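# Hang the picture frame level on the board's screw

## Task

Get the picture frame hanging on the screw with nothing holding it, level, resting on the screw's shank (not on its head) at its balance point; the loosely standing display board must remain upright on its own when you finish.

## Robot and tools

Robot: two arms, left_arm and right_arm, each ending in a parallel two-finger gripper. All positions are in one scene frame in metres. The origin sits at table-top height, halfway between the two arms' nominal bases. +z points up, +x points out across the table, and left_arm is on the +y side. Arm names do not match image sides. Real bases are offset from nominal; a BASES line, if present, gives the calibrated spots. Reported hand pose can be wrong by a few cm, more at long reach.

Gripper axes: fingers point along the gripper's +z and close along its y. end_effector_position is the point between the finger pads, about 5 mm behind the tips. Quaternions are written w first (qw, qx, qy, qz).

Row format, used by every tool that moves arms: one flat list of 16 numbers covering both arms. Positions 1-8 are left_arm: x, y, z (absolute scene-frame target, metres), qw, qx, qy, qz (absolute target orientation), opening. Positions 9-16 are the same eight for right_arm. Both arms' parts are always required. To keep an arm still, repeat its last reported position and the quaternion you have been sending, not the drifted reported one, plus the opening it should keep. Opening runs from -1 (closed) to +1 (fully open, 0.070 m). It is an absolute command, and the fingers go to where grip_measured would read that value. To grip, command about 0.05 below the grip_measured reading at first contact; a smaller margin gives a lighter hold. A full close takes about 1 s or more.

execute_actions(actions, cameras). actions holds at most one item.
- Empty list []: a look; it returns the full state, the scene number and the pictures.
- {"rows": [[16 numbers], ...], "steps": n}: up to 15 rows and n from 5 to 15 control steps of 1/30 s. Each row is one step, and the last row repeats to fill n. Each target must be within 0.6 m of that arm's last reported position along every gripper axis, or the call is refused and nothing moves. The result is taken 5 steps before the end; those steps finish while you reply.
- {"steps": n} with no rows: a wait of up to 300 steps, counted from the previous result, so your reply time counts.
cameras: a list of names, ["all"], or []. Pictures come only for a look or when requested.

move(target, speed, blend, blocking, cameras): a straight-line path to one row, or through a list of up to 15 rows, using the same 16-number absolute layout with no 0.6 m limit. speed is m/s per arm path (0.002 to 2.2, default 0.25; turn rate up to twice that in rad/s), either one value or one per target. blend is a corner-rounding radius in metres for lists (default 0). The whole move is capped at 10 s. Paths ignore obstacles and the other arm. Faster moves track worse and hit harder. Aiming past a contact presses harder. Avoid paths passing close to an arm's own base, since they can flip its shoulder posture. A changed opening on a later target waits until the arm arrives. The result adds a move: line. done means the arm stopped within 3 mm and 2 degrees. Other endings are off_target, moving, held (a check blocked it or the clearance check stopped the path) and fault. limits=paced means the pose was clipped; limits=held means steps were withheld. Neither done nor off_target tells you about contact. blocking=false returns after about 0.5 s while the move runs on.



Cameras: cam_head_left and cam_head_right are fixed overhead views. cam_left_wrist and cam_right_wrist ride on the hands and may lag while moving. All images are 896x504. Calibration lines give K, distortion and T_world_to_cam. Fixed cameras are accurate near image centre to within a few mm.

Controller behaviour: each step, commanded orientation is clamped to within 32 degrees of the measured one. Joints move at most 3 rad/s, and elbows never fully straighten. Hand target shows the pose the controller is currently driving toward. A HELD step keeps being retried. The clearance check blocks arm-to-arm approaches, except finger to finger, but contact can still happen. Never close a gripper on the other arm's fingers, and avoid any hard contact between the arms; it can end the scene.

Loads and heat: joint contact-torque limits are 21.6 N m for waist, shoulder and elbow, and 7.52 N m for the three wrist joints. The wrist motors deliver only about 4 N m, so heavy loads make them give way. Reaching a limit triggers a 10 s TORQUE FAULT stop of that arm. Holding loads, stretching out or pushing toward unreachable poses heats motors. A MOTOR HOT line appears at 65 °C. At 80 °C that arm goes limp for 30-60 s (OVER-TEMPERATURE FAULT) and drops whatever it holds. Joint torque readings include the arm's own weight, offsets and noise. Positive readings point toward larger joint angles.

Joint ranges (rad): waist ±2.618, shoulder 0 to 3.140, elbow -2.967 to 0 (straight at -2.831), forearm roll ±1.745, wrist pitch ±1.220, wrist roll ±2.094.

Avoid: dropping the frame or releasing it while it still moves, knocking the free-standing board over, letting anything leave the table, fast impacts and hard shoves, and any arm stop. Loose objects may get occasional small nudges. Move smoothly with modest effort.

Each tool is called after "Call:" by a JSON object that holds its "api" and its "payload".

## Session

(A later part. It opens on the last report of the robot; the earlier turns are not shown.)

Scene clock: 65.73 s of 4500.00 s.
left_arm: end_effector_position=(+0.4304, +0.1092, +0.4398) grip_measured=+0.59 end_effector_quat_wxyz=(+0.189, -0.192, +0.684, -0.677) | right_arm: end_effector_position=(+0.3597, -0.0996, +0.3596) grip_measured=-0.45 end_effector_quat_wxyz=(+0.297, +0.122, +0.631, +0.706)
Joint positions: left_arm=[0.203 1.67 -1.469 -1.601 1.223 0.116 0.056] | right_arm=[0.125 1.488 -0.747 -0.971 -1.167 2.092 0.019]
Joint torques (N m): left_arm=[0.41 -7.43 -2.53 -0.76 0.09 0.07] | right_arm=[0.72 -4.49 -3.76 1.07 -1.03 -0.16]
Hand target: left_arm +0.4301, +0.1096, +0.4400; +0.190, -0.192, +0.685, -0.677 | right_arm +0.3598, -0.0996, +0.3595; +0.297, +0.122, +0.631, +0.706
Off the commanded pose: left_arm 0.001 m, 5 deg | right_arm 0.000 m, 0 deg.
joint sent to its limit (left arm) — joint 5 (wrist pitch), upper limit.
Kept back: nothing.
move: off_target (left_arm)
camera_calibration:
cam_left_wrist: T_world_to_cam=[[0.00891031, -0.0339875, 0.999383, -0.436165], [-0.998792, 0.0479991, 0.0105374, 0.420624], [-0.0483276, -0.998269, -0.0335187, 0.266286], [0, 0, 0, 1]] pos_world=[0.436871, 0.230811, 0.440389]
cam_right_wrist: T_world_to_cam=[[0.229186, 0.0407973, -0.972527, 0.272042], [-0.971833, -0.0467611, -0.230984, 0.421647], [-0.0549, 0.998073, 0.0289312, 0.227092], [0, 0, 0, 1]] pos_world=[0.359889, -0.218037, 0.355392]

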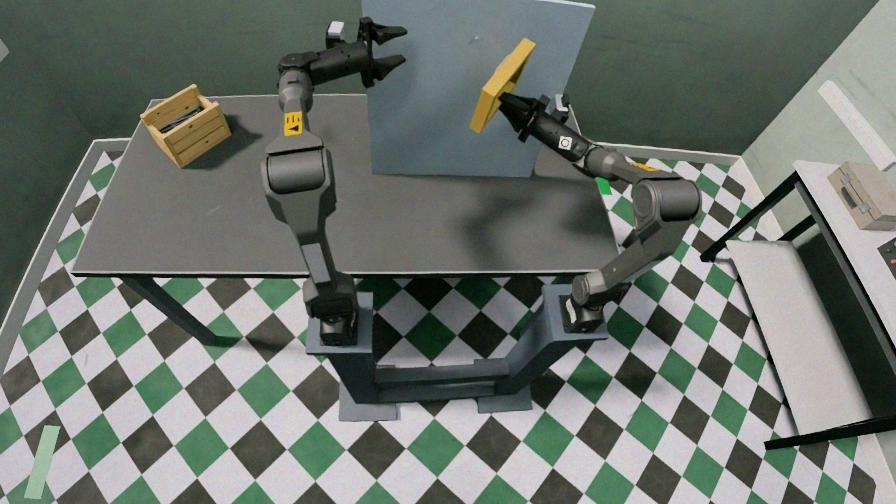

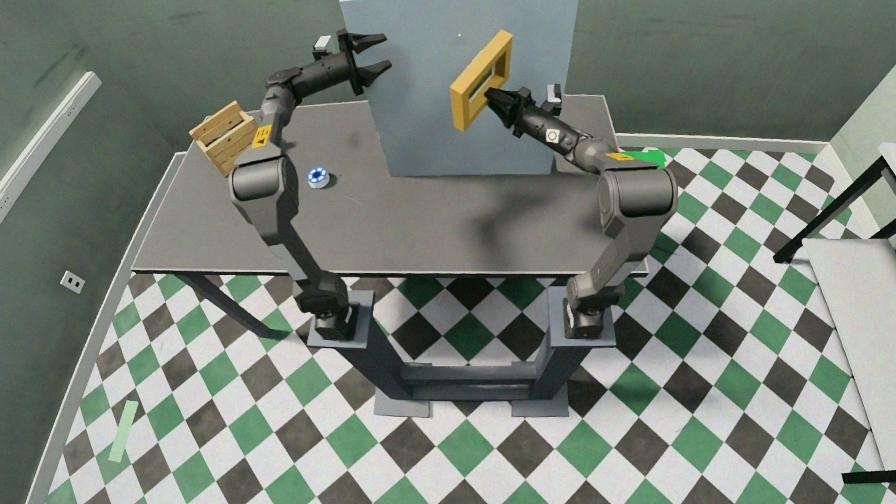

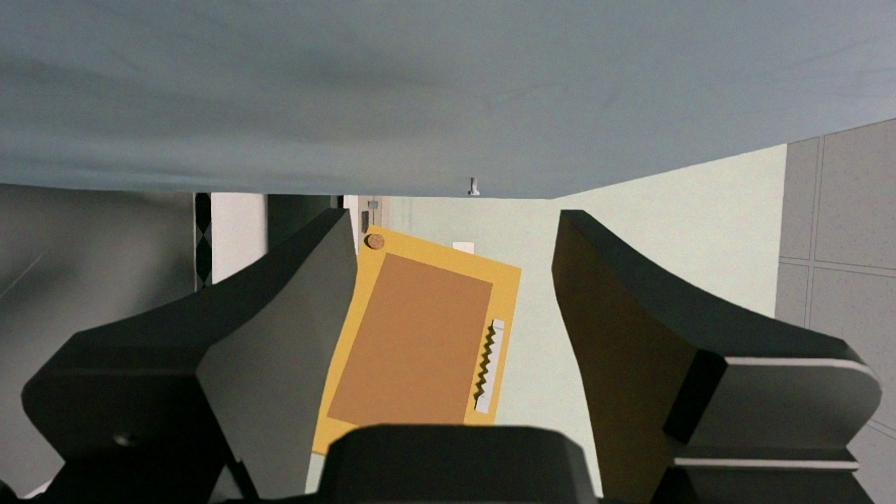

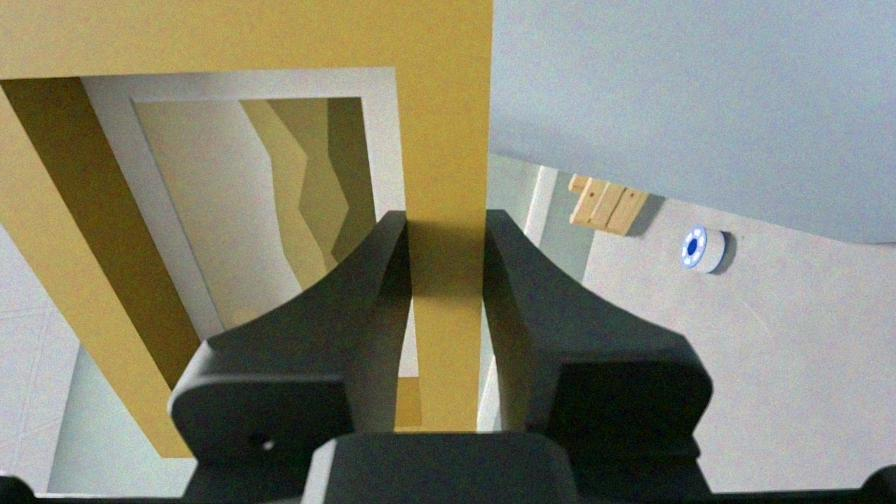

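Call:
{"api": "zoom_image", "payload": {"camera": "cam_left_wrist", "region": [310, 215, 540, 440]}}

Call:
{"api": "zoom_image", "payload": {"camera": "cam_left_wrist", "region": [455, 300, 525, 430]}}

Call:
{"api": "zoom_image", "payload": {"camera": "cam_left_wrist", "region": [440, 160, 510, 210]}}

Scaled by 2.191 from the camera's 896x504 image, which has a finer 1280x720 frame.

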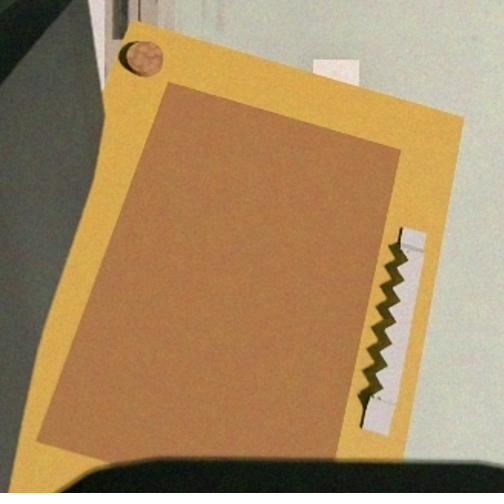

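Scaled by 3.877 from the camera's 896x504 image, which has a finer 1280x720 frame.

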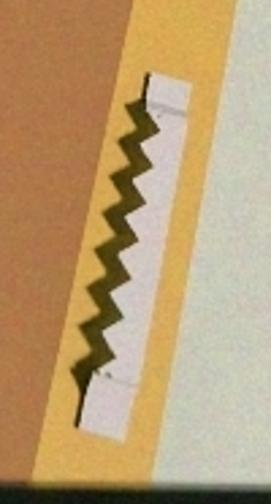

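Scaled by 7.200 from the camera's 896x504 image, which has a finer 1280x720 frame.

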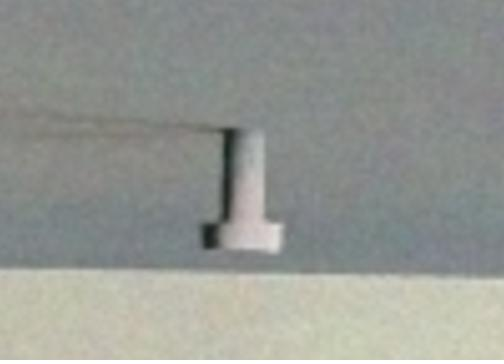

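Call:
{"api": "zoom_image", "payload": {"camera": "cam_head_left", "region": [440, 10, 510, 70]}}

Call:
{"api": "zoom_image", "payload": {"camera": "cam_head_right", "region": [425, 10, 495, 70]}}

Scaled by 7.200 from the camera's 896x504 image, which has a finer 1280x720 frame.

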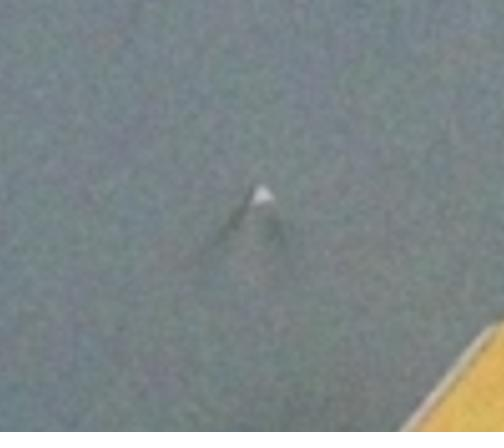

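Scaled by 7.200 from the camera's 896x504 image, which has a finer 1280x720 frame.

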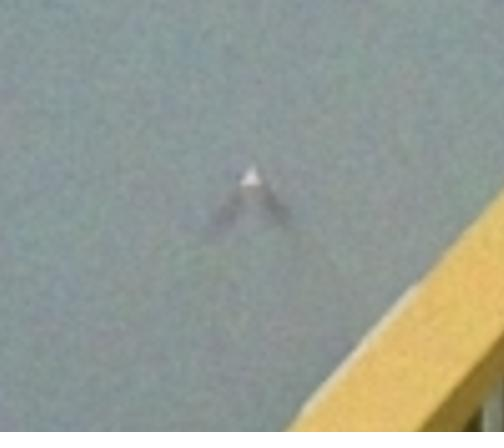

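Call:
{"api": "zoom_image", "payload": {"camera": "cam_left_wrist", "region": [290, 380, 510, 470]}}

Scaled by 2.291 from the camera's 896x504 image, which has a finer 1280x720 frame.

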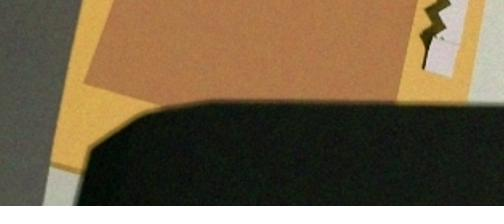

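Call:
{"api": "move", "payload": {"target": [0.365,0.13,0.44,0.1605,-0.1605,0.6885,-0.6885,0.59,0.3598,-0.0996,0.3595,0.297,0.122,0.631,0.706,-0.52], "speed": 0.25, "cameras": ["cam_left_wrist"]}}

Scene clock: 69.07 s of 4500.00 s.
left_arm: end_effector_position=(+0.3645, +0.1296, +0.4402) grip_measured=+0.59 end_effector_quat_wxyz=(+0.223, -0.227, +0.679, -0.662) | right_arm: end_effector_position=(+0.3597, -0.0996, +0.3596) grip_measured=-0.45 end_effector_quat_wxyz=(+0.297, +0.122, +0.631, +0.706)
Joint positions: left_arm=[0.304 1.388 -1.171 -1.591 1.223 0.131 0.056] | right_arm=[0.125 1.488 -0.747 -0.971 -1.167 2.092 0.019]
Joint torques (N m): left_arm=[-0.79 -4.19 -3.46 -1.03 0.19 0.08] | right_arm=[0.66 -4.59 -3.8 1.06 -1 -0.12]
Hand target: left_arm +0.3651, +0.1295, +0.4400; +0.222, -0.226, +0.679, -0.662 | right_arm +0.3598, -0.0996, +0.3595; +0.297, +0.122, +0.631, +0.706
Off the commanded pose: left_arm 0.001 m, 11 deg | right_arm 0.000 m, 0 deg.
joint sent to its limit (left arm) — joint 5 (wrist pitch), upper limit.
Kept back: nothing.
move: off_target (left_arm)
camera_calibration:
cam_left_wrist: T_world_to_cam=[[0.0183088, -0.0465903, 0.998746, -0.43669], [-0.998497, -0.0524677, 0.0158567, 0.364361], [0.0516632, -0.997535, -0.0474809, 0.253117], [0, 0, 0, 1]] pos_world=[0.358732, 0.251264, 0.442383]
Images, in order (width x height): cam_left_wrist 896x504.

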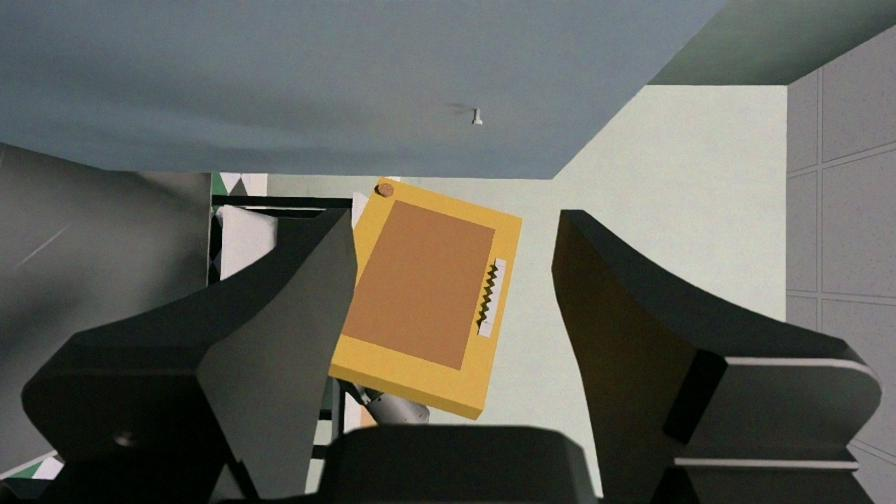

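Call:
{"api": "zoom_image", "payload": {"camera": "cam_left_wrist", "region": [320, 170, 540, 425]}}

Call:
{"api": "zoom_image", "payload": {"camera": "cam_left_wrist", "region": [455, 250, 525, 350]}}

Call:
{"api": "zoom_image", "payload": {"camera": "cam_left_wrist", "region": [430, 80, 520, 140]}}

Scaled by 1.976 from the camera's 896x504 image, which has a finer 1280x720 frame.

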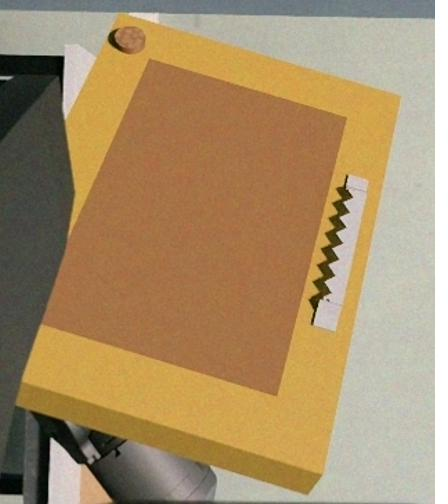

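Scaled by 5.040 from the camera's 896x504 image, which has a finer 1280x720 frame.

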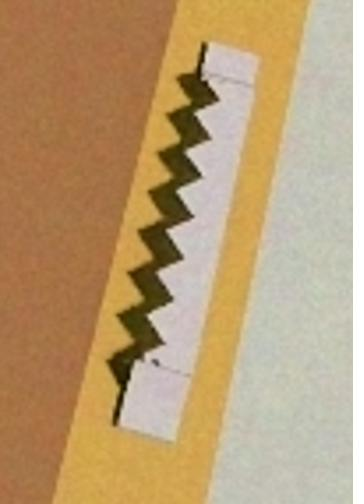

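Scaled by 5.600 from the camera's 896x504 image, which has a finer 1280x720 frame.

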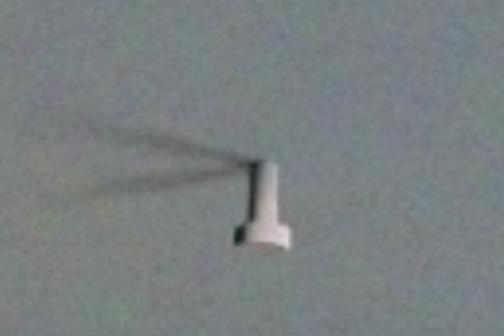

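Call:
{"api": "move", "payload": {"target": [[0.40,0.25,0.43,0.223,-0.227,0.679,-0.662,0.59,0.36,-0.08,0.36,0.5,0.42,0.54,0.53,-0.52],[0.475,0.33,0.42,0.261,-0.261,0.657,-0.657,0.59,0.38,-0.048,0.357,0.515,0.4845,0.4845,0.515,-0.52]], "speed": 0.15}}

Scene clock: 78.30 s of 4500.00 s.
left_arm: end_effector_position=(+0.4758, +0.3300, +0.4195) grip_measured=+0.59 end_effector_quat_wxyz=(+0.331, -0.341, +0.632, -0.613) | right_arm: end_effector_position=(+0.3802, -0.0477, +0.3569) grip_measured=-0.45 end_effector_quat_wxyz=(+0.515, +0.485, +0.484, +0.515)
Joint positions: left_arm=[0.649 1.82 -1.607 -1.585 1.223 0.124 0.056] | right_arm=[1.074 1.672 -1.066 1.239 -1.159 0.605 0.019]
Joint torques (N m): left_arm=[-0.11 -8.77 -2.22 -0.71 0.06 0.06] | right_arm=[-0.18 -8 -3.84 -1.54 -0.68 -0.07]
Hand target: left_arm +0.4752, +0.3297, +0.4200; +0.332, -0.340, +0.632, -0.612 | right_arm +0.3800, -0.0480, +0.3570; +0.515, +0.485, +0.485, +0.515
Off the commanded pose: left_arm 0.001 m, 14 deg | right_arm 0.000 m, 0 deg.
joint sent to its limit (left arm) — joint 5 (wrist pitch), upper limit.
Kept back: nothing.
move: off_target (left_arm)
camera_calibration:
cam_left_wrist: T_world_to_cam=[[0.0375425, -0.0395105, 0.998514, -0.42009], [-0.922366, -0.38583, 0.0194125, 0.558591], [0.384489, -0.921723, -0.0509281, 0.26431], [0, 0, 0, 1]] pos_world=[0.429372, 0.442544, 0.422083]
cam_right_wrist: T_world_to_cam=[[0.0507374, 0.0390535, -0.997948, 0.339404], [-0.610788, 0.791794, -0.0000675603, 0.26376], [0.790167, 0.609538, 0.064027, -0.175866], [0, 0, 0, 1]] pos_world=[0.282845, -0.114902, 0.349985]

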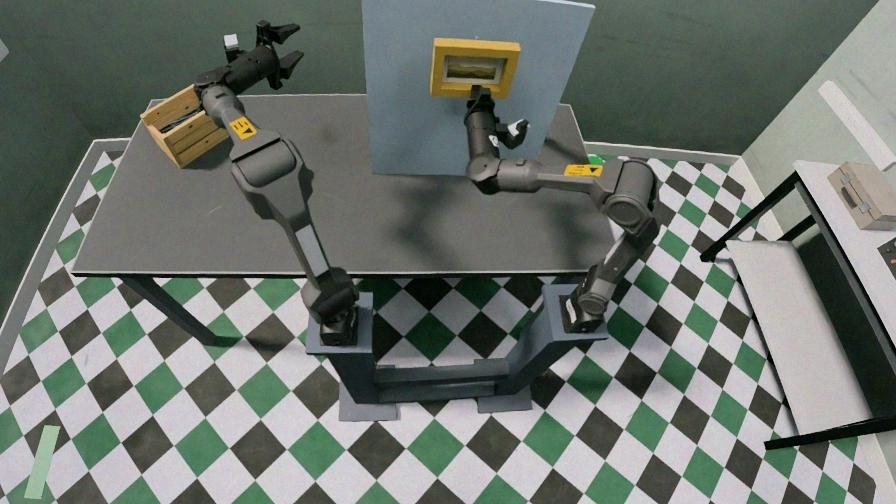

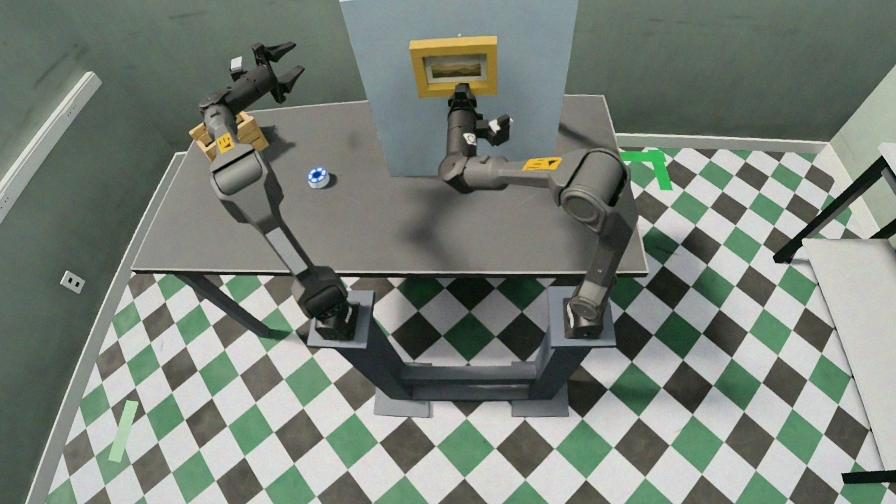

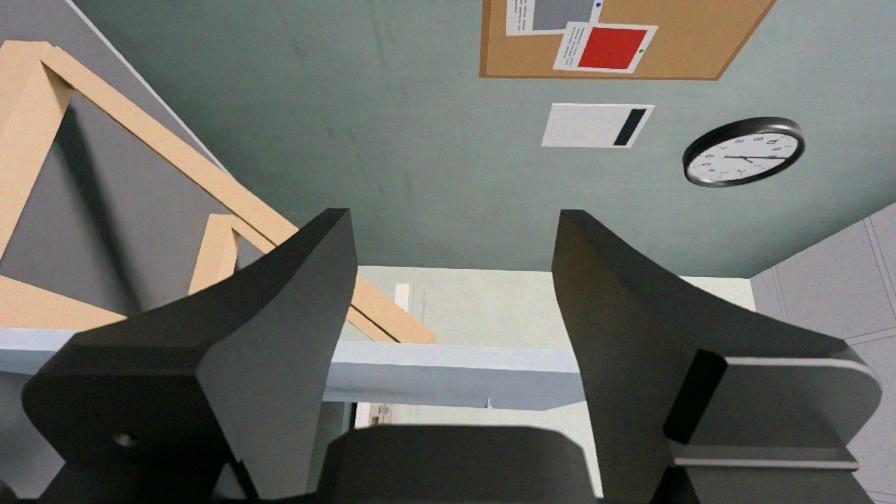

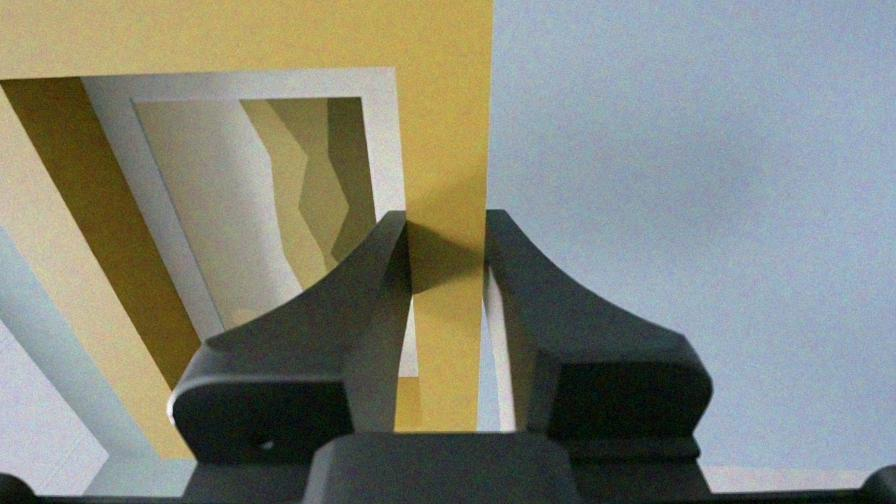

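Call:
{"api": "zoom_image", "payload": {"camera": "cam_head_right", "region": [395, 20, 515, 110]}}

Call:
{"api": "zoom_image", "payload": {"camera": "cam_head_left", "region": [415, 20, 535, 110]}}

Scaled by 4.200 from the camera's 896x504 image, which has a finer 1280x720 frame.

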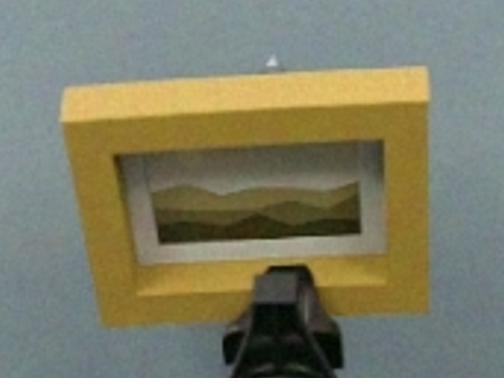

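Scaled by 4.200 from the camera's 896x504 image, which has a finer 1280x720 frame.

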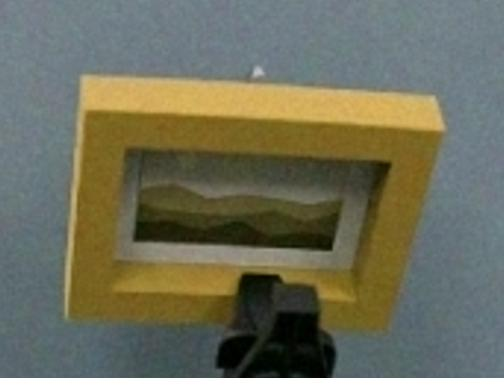

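Call:
{"api": "move", "payload": {"target": [0.428,0.20,0.43,0.1605,-0.1605,0.6885,-0.6885,0.59,0.405,-0.050,0.355,0.515,0.4845,0.4845,0.515,-0.52], "speed": 0.1}}

Call:
{"api": "zoom_image", "payload": {"camera": "cam_left_wrist", "region": [350, 250, 600, 430]}}

Scene clock: 83.17 s of 4500.00 s.
left_arm: end_effector_position=(+0.4280, +0.1992, +0.4302) grip_measured=+0.59 end_effector_quat_wxyz=(+0.262, -0.268, +0.670, -0.640) | right_arm: end_effector_position=(+0.4050, -0.0501, +0.3550) grip_measured=-0.45 end_effector_quat_wxyz=(+0.515, +0.485, +0.484, +0.515)
Joint positions: left_arm=[0.429 1.595 -1.368 -1.576 1.223 0.141 0.056] | right_arm=[1 1.711 -1.109 1.193 -1.097 0.626 0.019]
Joint torques (N m): left_arm=[0.48 -6.78 -2.67 -0.86 0.1 -0.1] | right_arm=[-0.08 -6.76 -4.88 -1.43 -0.67 0.18]
Hand target: left_arm +0.4282, +0.1996, +0.4300; +0.262, -0.269, +0.670, -0.640 | right_arm +0.4050, -0.0500, +0.3550; +0.515, +0.485, +0.485, +0.515
Off the commanded pose: left_arm 0.001 m, 18 deg | right_arm 0.000 m, 0 deg.
joint sent to its limit (left arm) — joint 5 (wrist pitch), upper limit.
Kept back: nothing.
move: off_target (left_arm)
camera_calibration:
cam_left_wrist: T_world_to_cam=[[0.0327324, -0.0605906, 0.997626, -0.427641], [-0.984479, -0.174154, 0.0217239, 0.447335], [0.172424, -0.982853, -0.0653507, 0.271884], [0, 0, 0, 1]] pos_world=[0.407511, 0.319216, 0.434675]
cam_right_wrist: T_world_to_cam=[[0.0511503, 0.0386406, -0.997943, 0.336166], [-0.611048, 0.791593, -0.000669017, 0.281073], [0.789939, 0.609825, 0.0641014, -0.193799], [0, 0, 0, 1]] pos_world=[0.307644, -0.117301, 0.348085]

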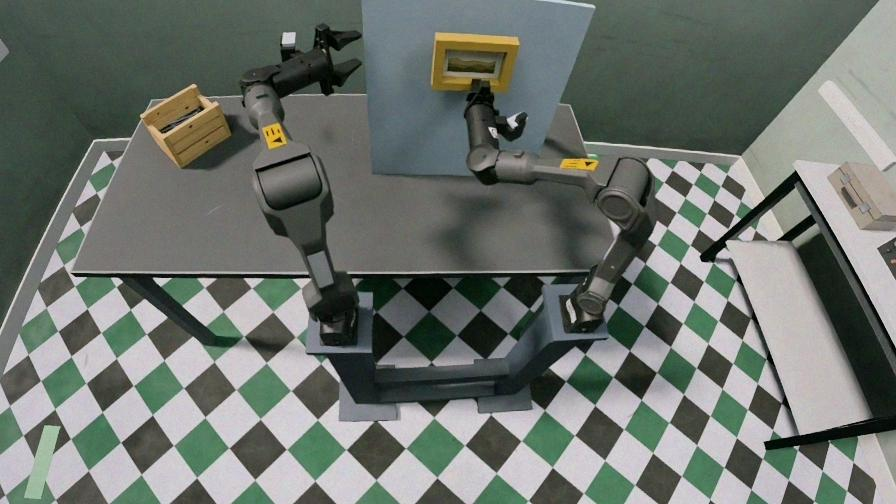

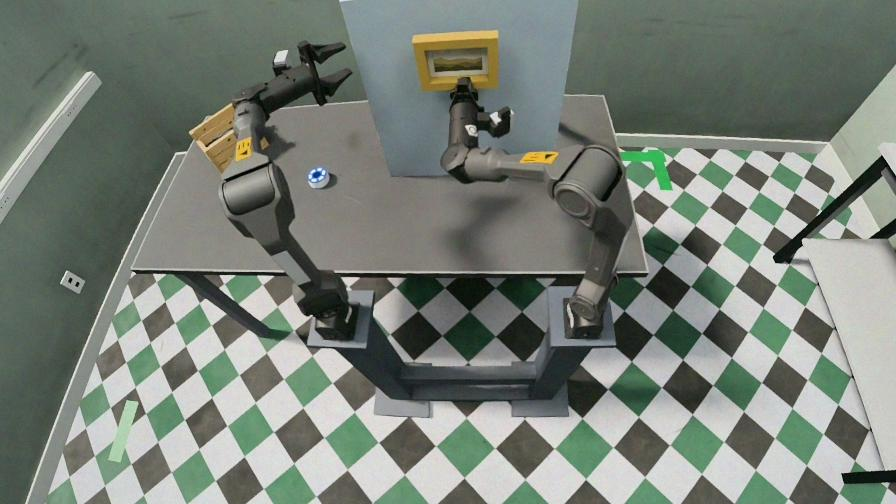

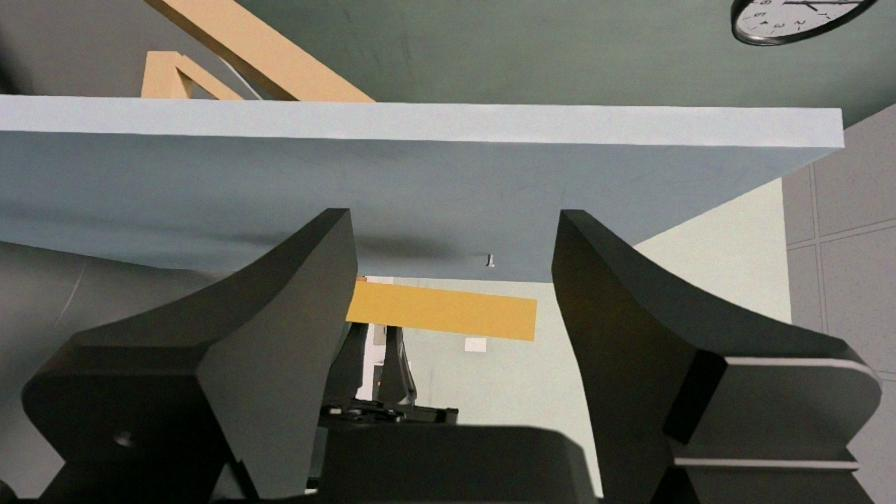

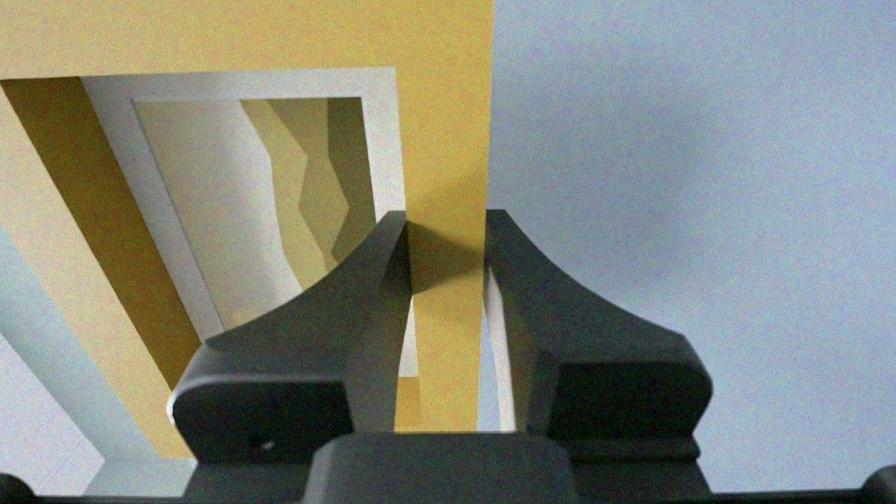

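Scaled by 2.016 from the camera's 896x504 image, which has a finer 1280x720 frame.

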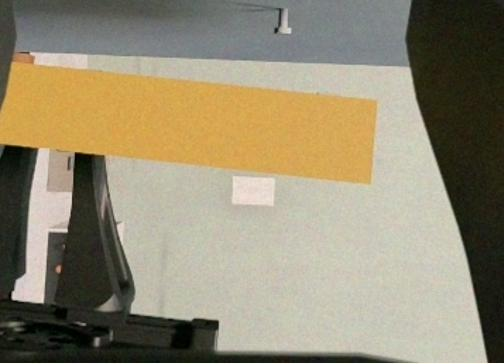

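Call:
{"api": "move", "payload": {"target": [0.428,0.1992,0.4302,0.262,-0.268,0.670,-0.640,0.59,0.425,-0.050,0.355,0.515,0.4845,0.4845,0.515,-0.52], "speed": 0.05, "cameras": ["cam_left_wrist","cam_head_right","cam_head_left"]}}

Call:
{"api": "zoom_image", "payload": {"camera": "cam_left_wrist", "region": [350, 230, 560, 380]}}

Call:
{"api": "zoom_image", "payload": {"camera": "cam_head_right", "region": [395, 10, 515, 100]}}

Call:
{"api": "zoom_image", "payload": {"camera": "cam_head_left", "region": [415, 10, 535, 100]}}

Scene clock: 84.37 s of 4500.00 s.
left_arm: end_effector_position=(+0.4280, +0.1992, +0.4302) grip_measured=+0.59 end_effector_quat_wxyz=(+0.262, -0.268, +0.671, -0.640) | right_arm: end_effector_position=(+0.4253, -0.0500, +0.3550) grip_measured=-0.45 end_effector_quat_wxyz=(+0.515, +0.484, +0.485, +0.515)
Joint positions: left_arm=[0.429 1.595 -1.368 -1.576 1.223 0.142 0.056] | right_arm=[0.947 1.749 -1.161 1.165 -1.049 0.631 0.019]
Joint torques (N m): left_arm=[-0.78 -6.18 -2.26 -1.01 0.06 0.08] | right_arm=[0.73 -7.92 -4.44 -1.29 -0.85 0.17]
Hand target: left_arm +0.4280, +0.1992, +0.4302; +0.262, -0.268, +0.670, -0.640 | right_arm +0.4250, -0.0500, +0.3550; +0.515, +0.485, +0.485, +0.515
Off the commanded pose: left_arm 0.000 m, 0 deg | right_arm 0.000 m, 0 deg.
joint sent to its limit (left arm) — joint 5 (wrist pitch), upper limit.
Kept back: nothing.
move: done
camera_calibration:
cam_left_wrist: T_world_to_cam=[[0.0321228, -0.061195, 0.997609, -0.427191], [-0.984498, -0.17413, 0.0210192, 0.447642], [0.172428, -0.982819, -0.0658399, 0.272084], [0, 0, 0, 1]] pos_world=[0.407511, 0.319216, 0.434675]
Images, in order (width x height): cam_head_left 896x504, cam_head_right 896x504, cam_left_wrist 896x504.

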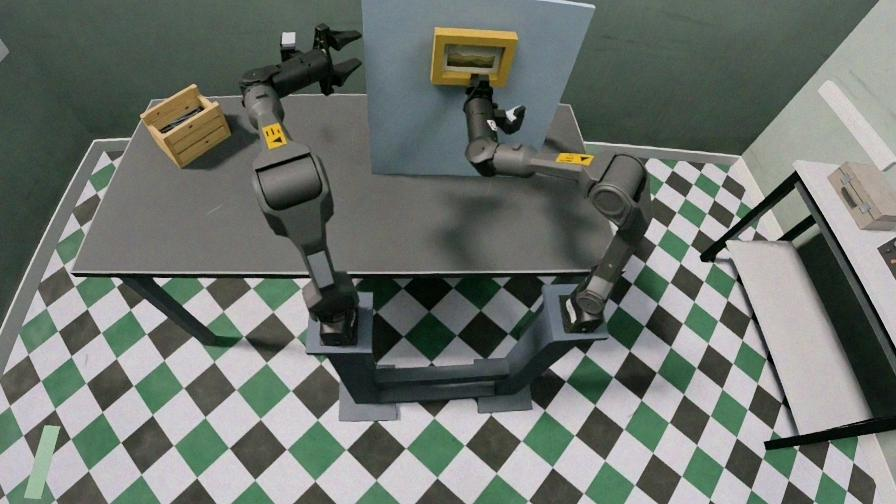

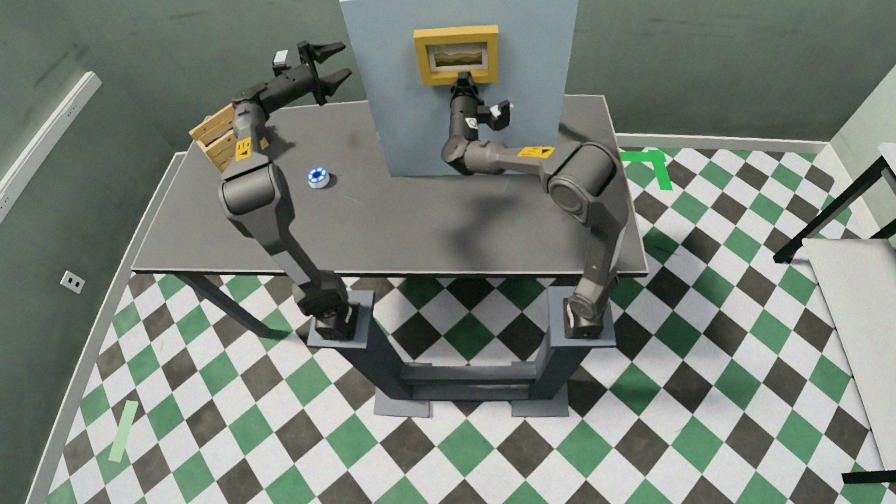

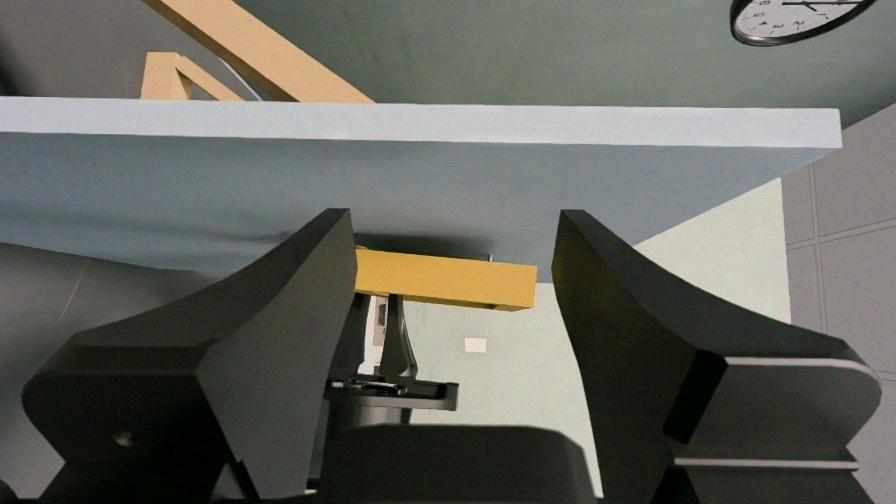

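Scaled by 2.400 from the camera's 896x504 image, which has a finer 1280x720 frame.

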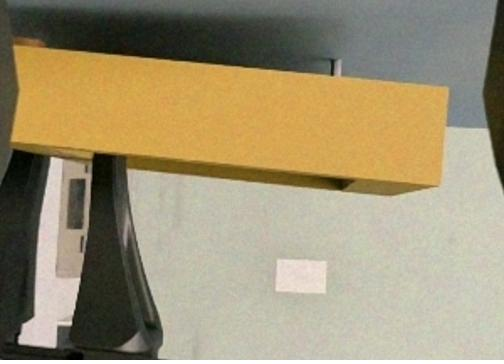

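Scaled by 4.200 from the camera's 896x504 image, which has a finer 1280x720 frame.

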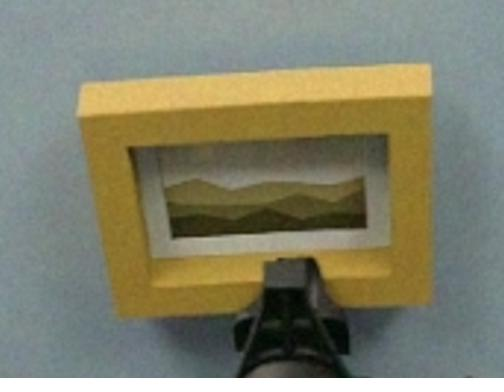

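Scaled by 4.200 from the camera's 896x504 image, which has a finer 1280x720 frame.

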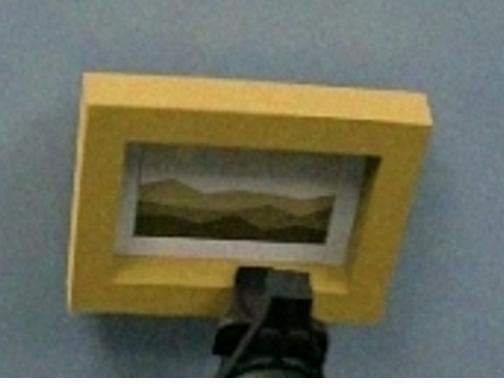

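Call:
{"api": "move", "payload": {"target": [0.428,0.1992,0.4302,0.262,-0.268,0.670,-0.640,0.59,0.436,-0.050,0.355,0.515,0.4845,0.4845,0.515,-0.52], "speed": 0.03, "cameras": ["cam_left_wrist","cam_head_right"]}}

Call:
{"api": "zoom_image", "payload": {"camera": "cam_left_wrist", "region": [350, 230, 560, 380]}}

Scene clock: 85.37 s of 4500.00 s.
left_arm: end_effector_position=(+0.4280, +0.1992, +0.4300) grip_measured=+0.59 end_effector_quat_wxyz=(+0.262, -0.268, +0.671, -0.640) | right_arm: end_effector_position=(+0.4353, -0.0497, +0.3549) grip_measured=-0.45 end_effector_quat_wxyz=(+0.515, +0.484, +0.485, +0.515)
Joint positions: left_arm=[0.429 1.595 -1.367 -1.576 1.223 0.142 0.056] | right_arm=[0.923 1.769 -1.188 1.152 -1.025 0.633 0.019]
Joint torques (N m): left_arm=[-0.71 -6.09 -2.5 -0.97 0.01 0.06] | right_arm=[-4.46 -5.85 -6.29 -1.8 -0.25 0.23]
Hand target: left_arm +0.4280, +0.1992, +0.4302; +0.262, -0.268, +0.670, -0.640 | right_arm +0.4360, -0.0500, +0.3550; +0.515, +0.485, +0.485, +0.515
Off the commanded pose: left_arm 0.000 m, 0 deg | right_arm 0.001 m, 0 deg.
joint sent to its limit (left arm) — joint 5 (wrist pitch), upper limit.
Kept back: nothing.
move: done
camera_calibration:
cam_left_wrist: T_world_to_cam=[[0.0328788, -0.0608696, 0.997604, -0.427302], [-0.984475, -0.174165, 0.0218193, 0.447302], [0.172419, -0.982833, -0.0656509, 0.27199], [0, 0, 0, 1]] pos_world=[0.407511, 0.319216, 0.434375]
Images, in order (width x height): cam_head_right 896x504, cam_left_wrist 896x504.

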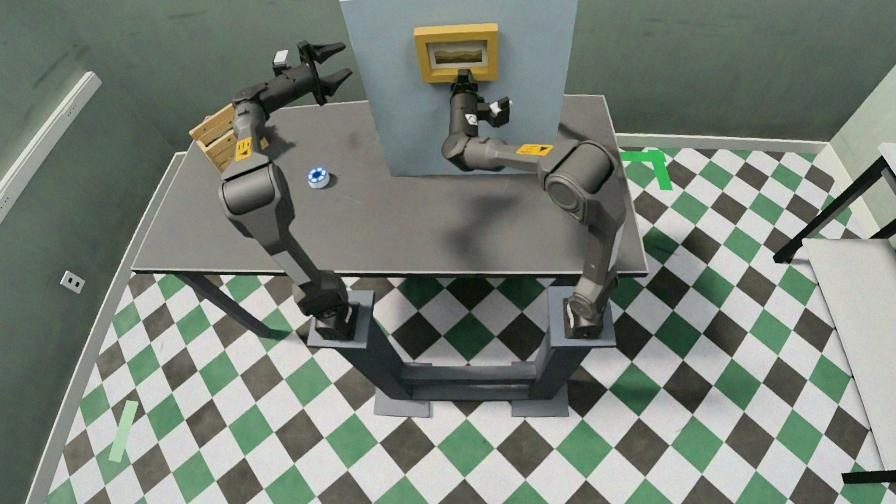

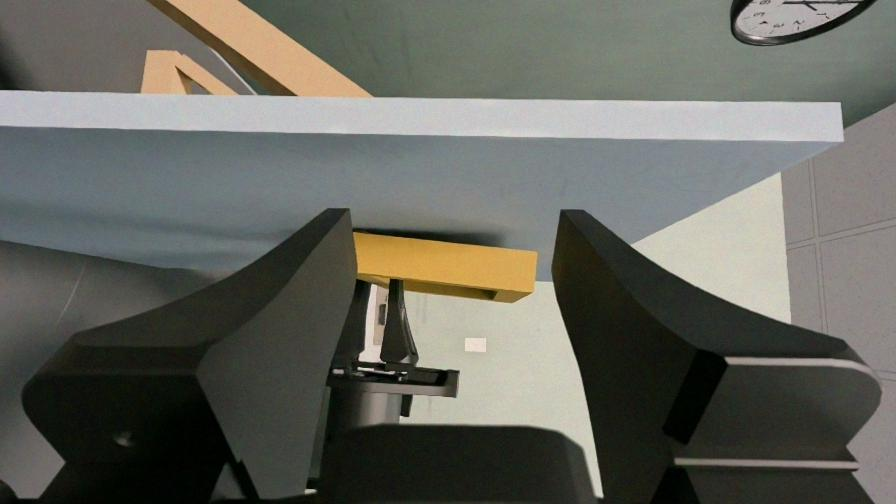

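Scaled by 2.400 from the camera's 896x504 image, which has a finer 1280x720 frame.

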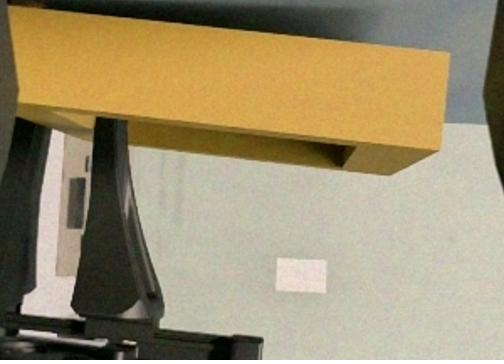

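Call:
{"api": "move", "payload": {"target": [0.428,0.1992,0.4302,0.262,-0.268,0.670,-0.640,0.59,0.432,-0.050,0.355,0.515,0.4845,0.4845,0.515,-0.52], "speed": 0.03, "cameras": ["cam_left_wrist","cam_head_right"]}}

Call:
{"api": "zoom_image", "payload": {"camera": "cam_left_wrist", "region": [350, 230, 560, 380]}}

Scene clock: 86.50 s of 4500.00 s.
left_arm: end_effector_position=(+0.4280, +0.1992, +0.4300) grip_measured=+0.59 end_effector_quat_wxyz=(+0.262, -0.268, +0.671, -0.640) | right_arm: end_effector_position=(+0.4324, -0.0501, +0.3551) grip_measured=-0.45 end_effector_quat_wxyz=(+0.515, +0.484, +0.484, +0.515)
Joint positions: left_arm=[0.429 1.595 -1.367 -1.576 1.223 0.142 0.056] | right_arm=[0.93 1.763 -1.18 1.156 -1.033 0.633 0.019]
Joint torques (N m): left_arm=[-0.74 -6.06 -2.27 -0.95 0.02 0.09] | right_arm=[0.69 -9.03 -3.92 -1.24 -0.83 -0.19]
Hand target: left_arm +0.4280, +0.1992, +0.4302; +0.262, -0.268, +0.670, -0.640 | right_arm +0.4320, -0.0500, +0.3550; +0.515, +0.485, +0.485, +0.515
Off the commanded pose: left_arm 0.000 m, 0 deg | right_arm 0.000 m, 0 deg.
joint sent to its limit (left arm) — joint 5 (wrist pitch), upper limit.
Kept back: nothing.
move: done
camera_calibration:
cam_left_wrist: T_world_to_cam=[[0.0328788, -0.0608696, 0.997604, -0.427302], [-0.984475, -0.174165, 0.0218193, 0.447302], [0.172419, -0.982833, -0.0656509, 0.27199], [0, 0, 0, 1]] pos_world=[0.407511, 0.319216, 0.434375]
Images, in order (width x height): cam_head_right 896x504, cam_left_wrist 896x504.

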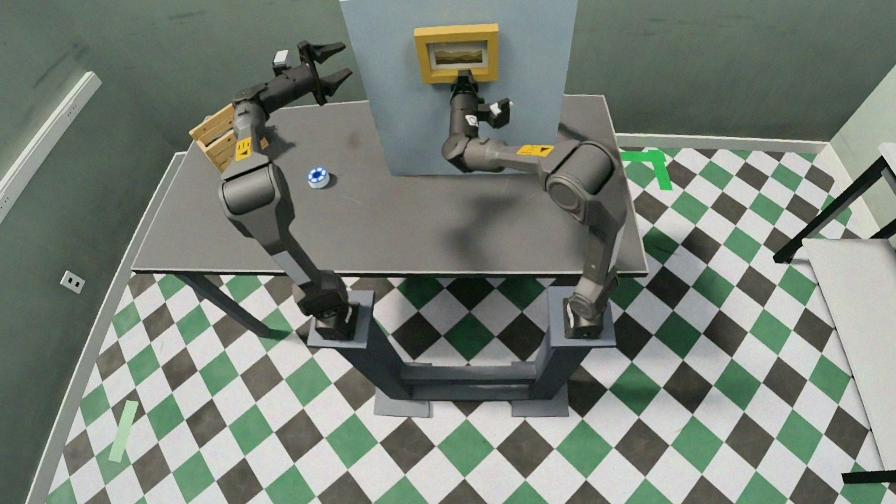

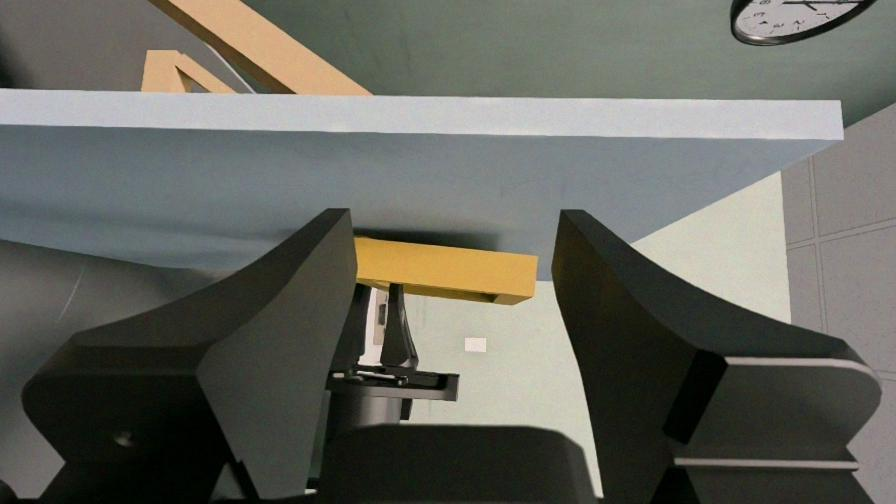

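Scaled by 2.400 from the camera's 896x504 image, which has a finer 1280x720 frame.

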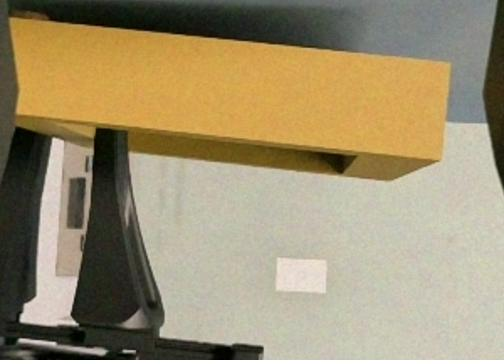

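Call:
{"api": "move", "payload": {"target": [[0.428,0.1992,0.4302,0.262,-0.268,0.670,-0.640,0.59,0.4345,-0.050,0.355,0.5129,0.4867,0.4867,0.5129,-0.52],[0.428,0.1992,0.4302,0.262,-0.268,0.670,-0.640,0.59,0.4345,-0.050,0.347,0.5129,0.4867,0.4867,0.5129,-0.52]], "speed": 0.02, "cameras": ["cam_left_wrist","cam_head_right"]}}

Call:
{"api": "zoom_image", "payload": {"camera": "cam_left_wrist", "region": [350, 230, 560, 380]}}

Scene clock: 88.93 s of 4500.00 s.
left_arm: end_effector_position=(+0.4280, +0.1992, +0.4300) grip_measured=+0.59 end_effector_quat_wxyz=(+0.262, -0.268, +0.671, -0.640) | right_arm: end_effector_position=(+0.4345, -0.0498, +0.3468) grip_measured=-0.45 end_effector_quat_wxyz=(+0.513, +0.487, +0.487, +0.513)
Joint positions: left_arm=[0.429 1.595 -1.367 -1.576 1.223 0.142 0.056] | right_arm=[0.925 1.776 -1.171 1.149 -1.032 0.654 0.019]
Joint torques (N m): left_arm=[-0.81 -6.34 -2.42 -0.93 -0.07 0.1] | right_arm=[-0.45 -7.76 -4.27 -1.35 -0.85 -0.05]
Hand target: left_arm +0.4280, +0.1992, +0.4302; +0.262, -0.268, +0.670, -0.640 | right_arm +0.4345, -0.0500, +0.3470; +0.513, +0.487, +0.487, +0.513
Off the commanded pose: left_arm 0.000 m, 0 deg | right_arm 0.000 m, 0 deg.
joint sent to its limit (left arm) — joint 5 (wrist pitch), upper limit.
Kept back: nothing.
move: done
camera_calibration:
cam_left_wrist: T_world_to_cam=[[0.0328788, -0.0608696, 0.997604, -0.427302], [-0.984475, -0.174165, 0.0218193, 0.447302], [0.172419, -0.982833, -0.0656509, 0.27199], [0, 0, 0, 1]] pos_world=[0.407511, 0.319216, 0.434375]
Images, in order (width x height): cam_head_right 896x504, cam_left_wrist 896x504.

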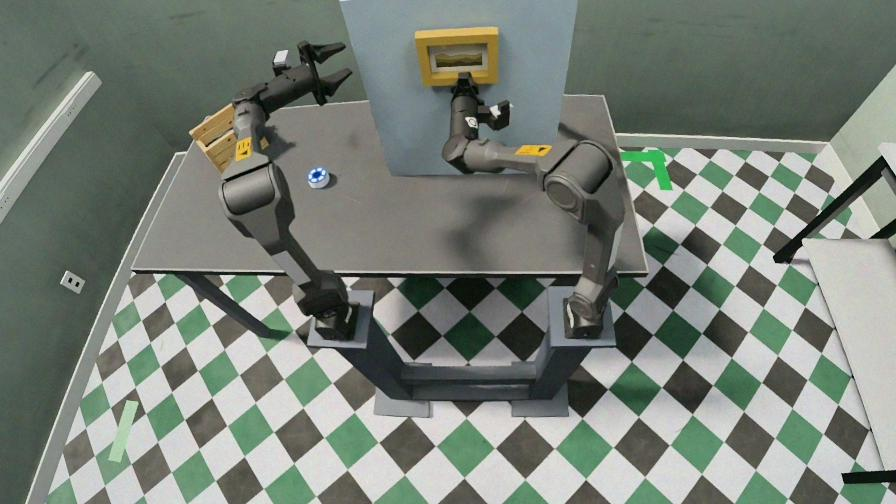

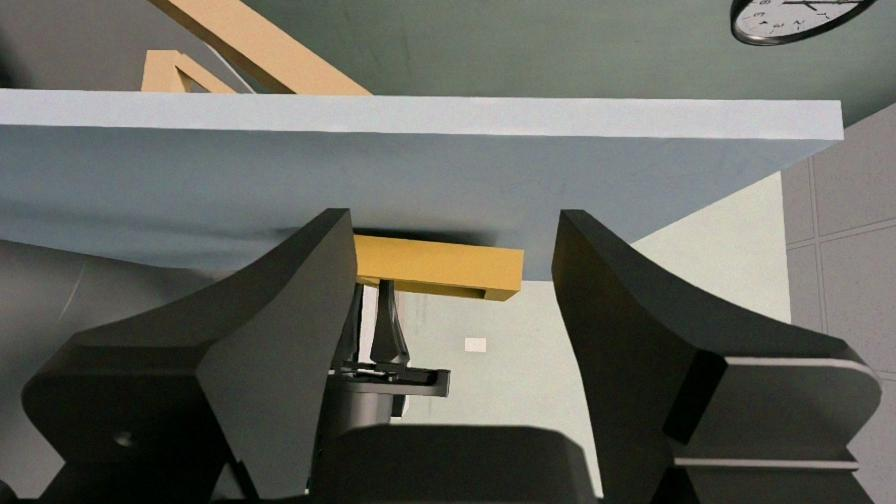

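Scaled by 2.400 from the camera's 896x504 image, which has a finer 1280x720 frame.

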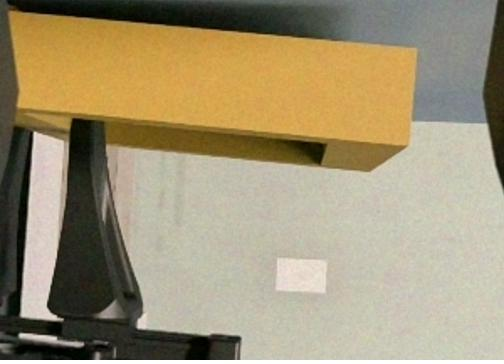

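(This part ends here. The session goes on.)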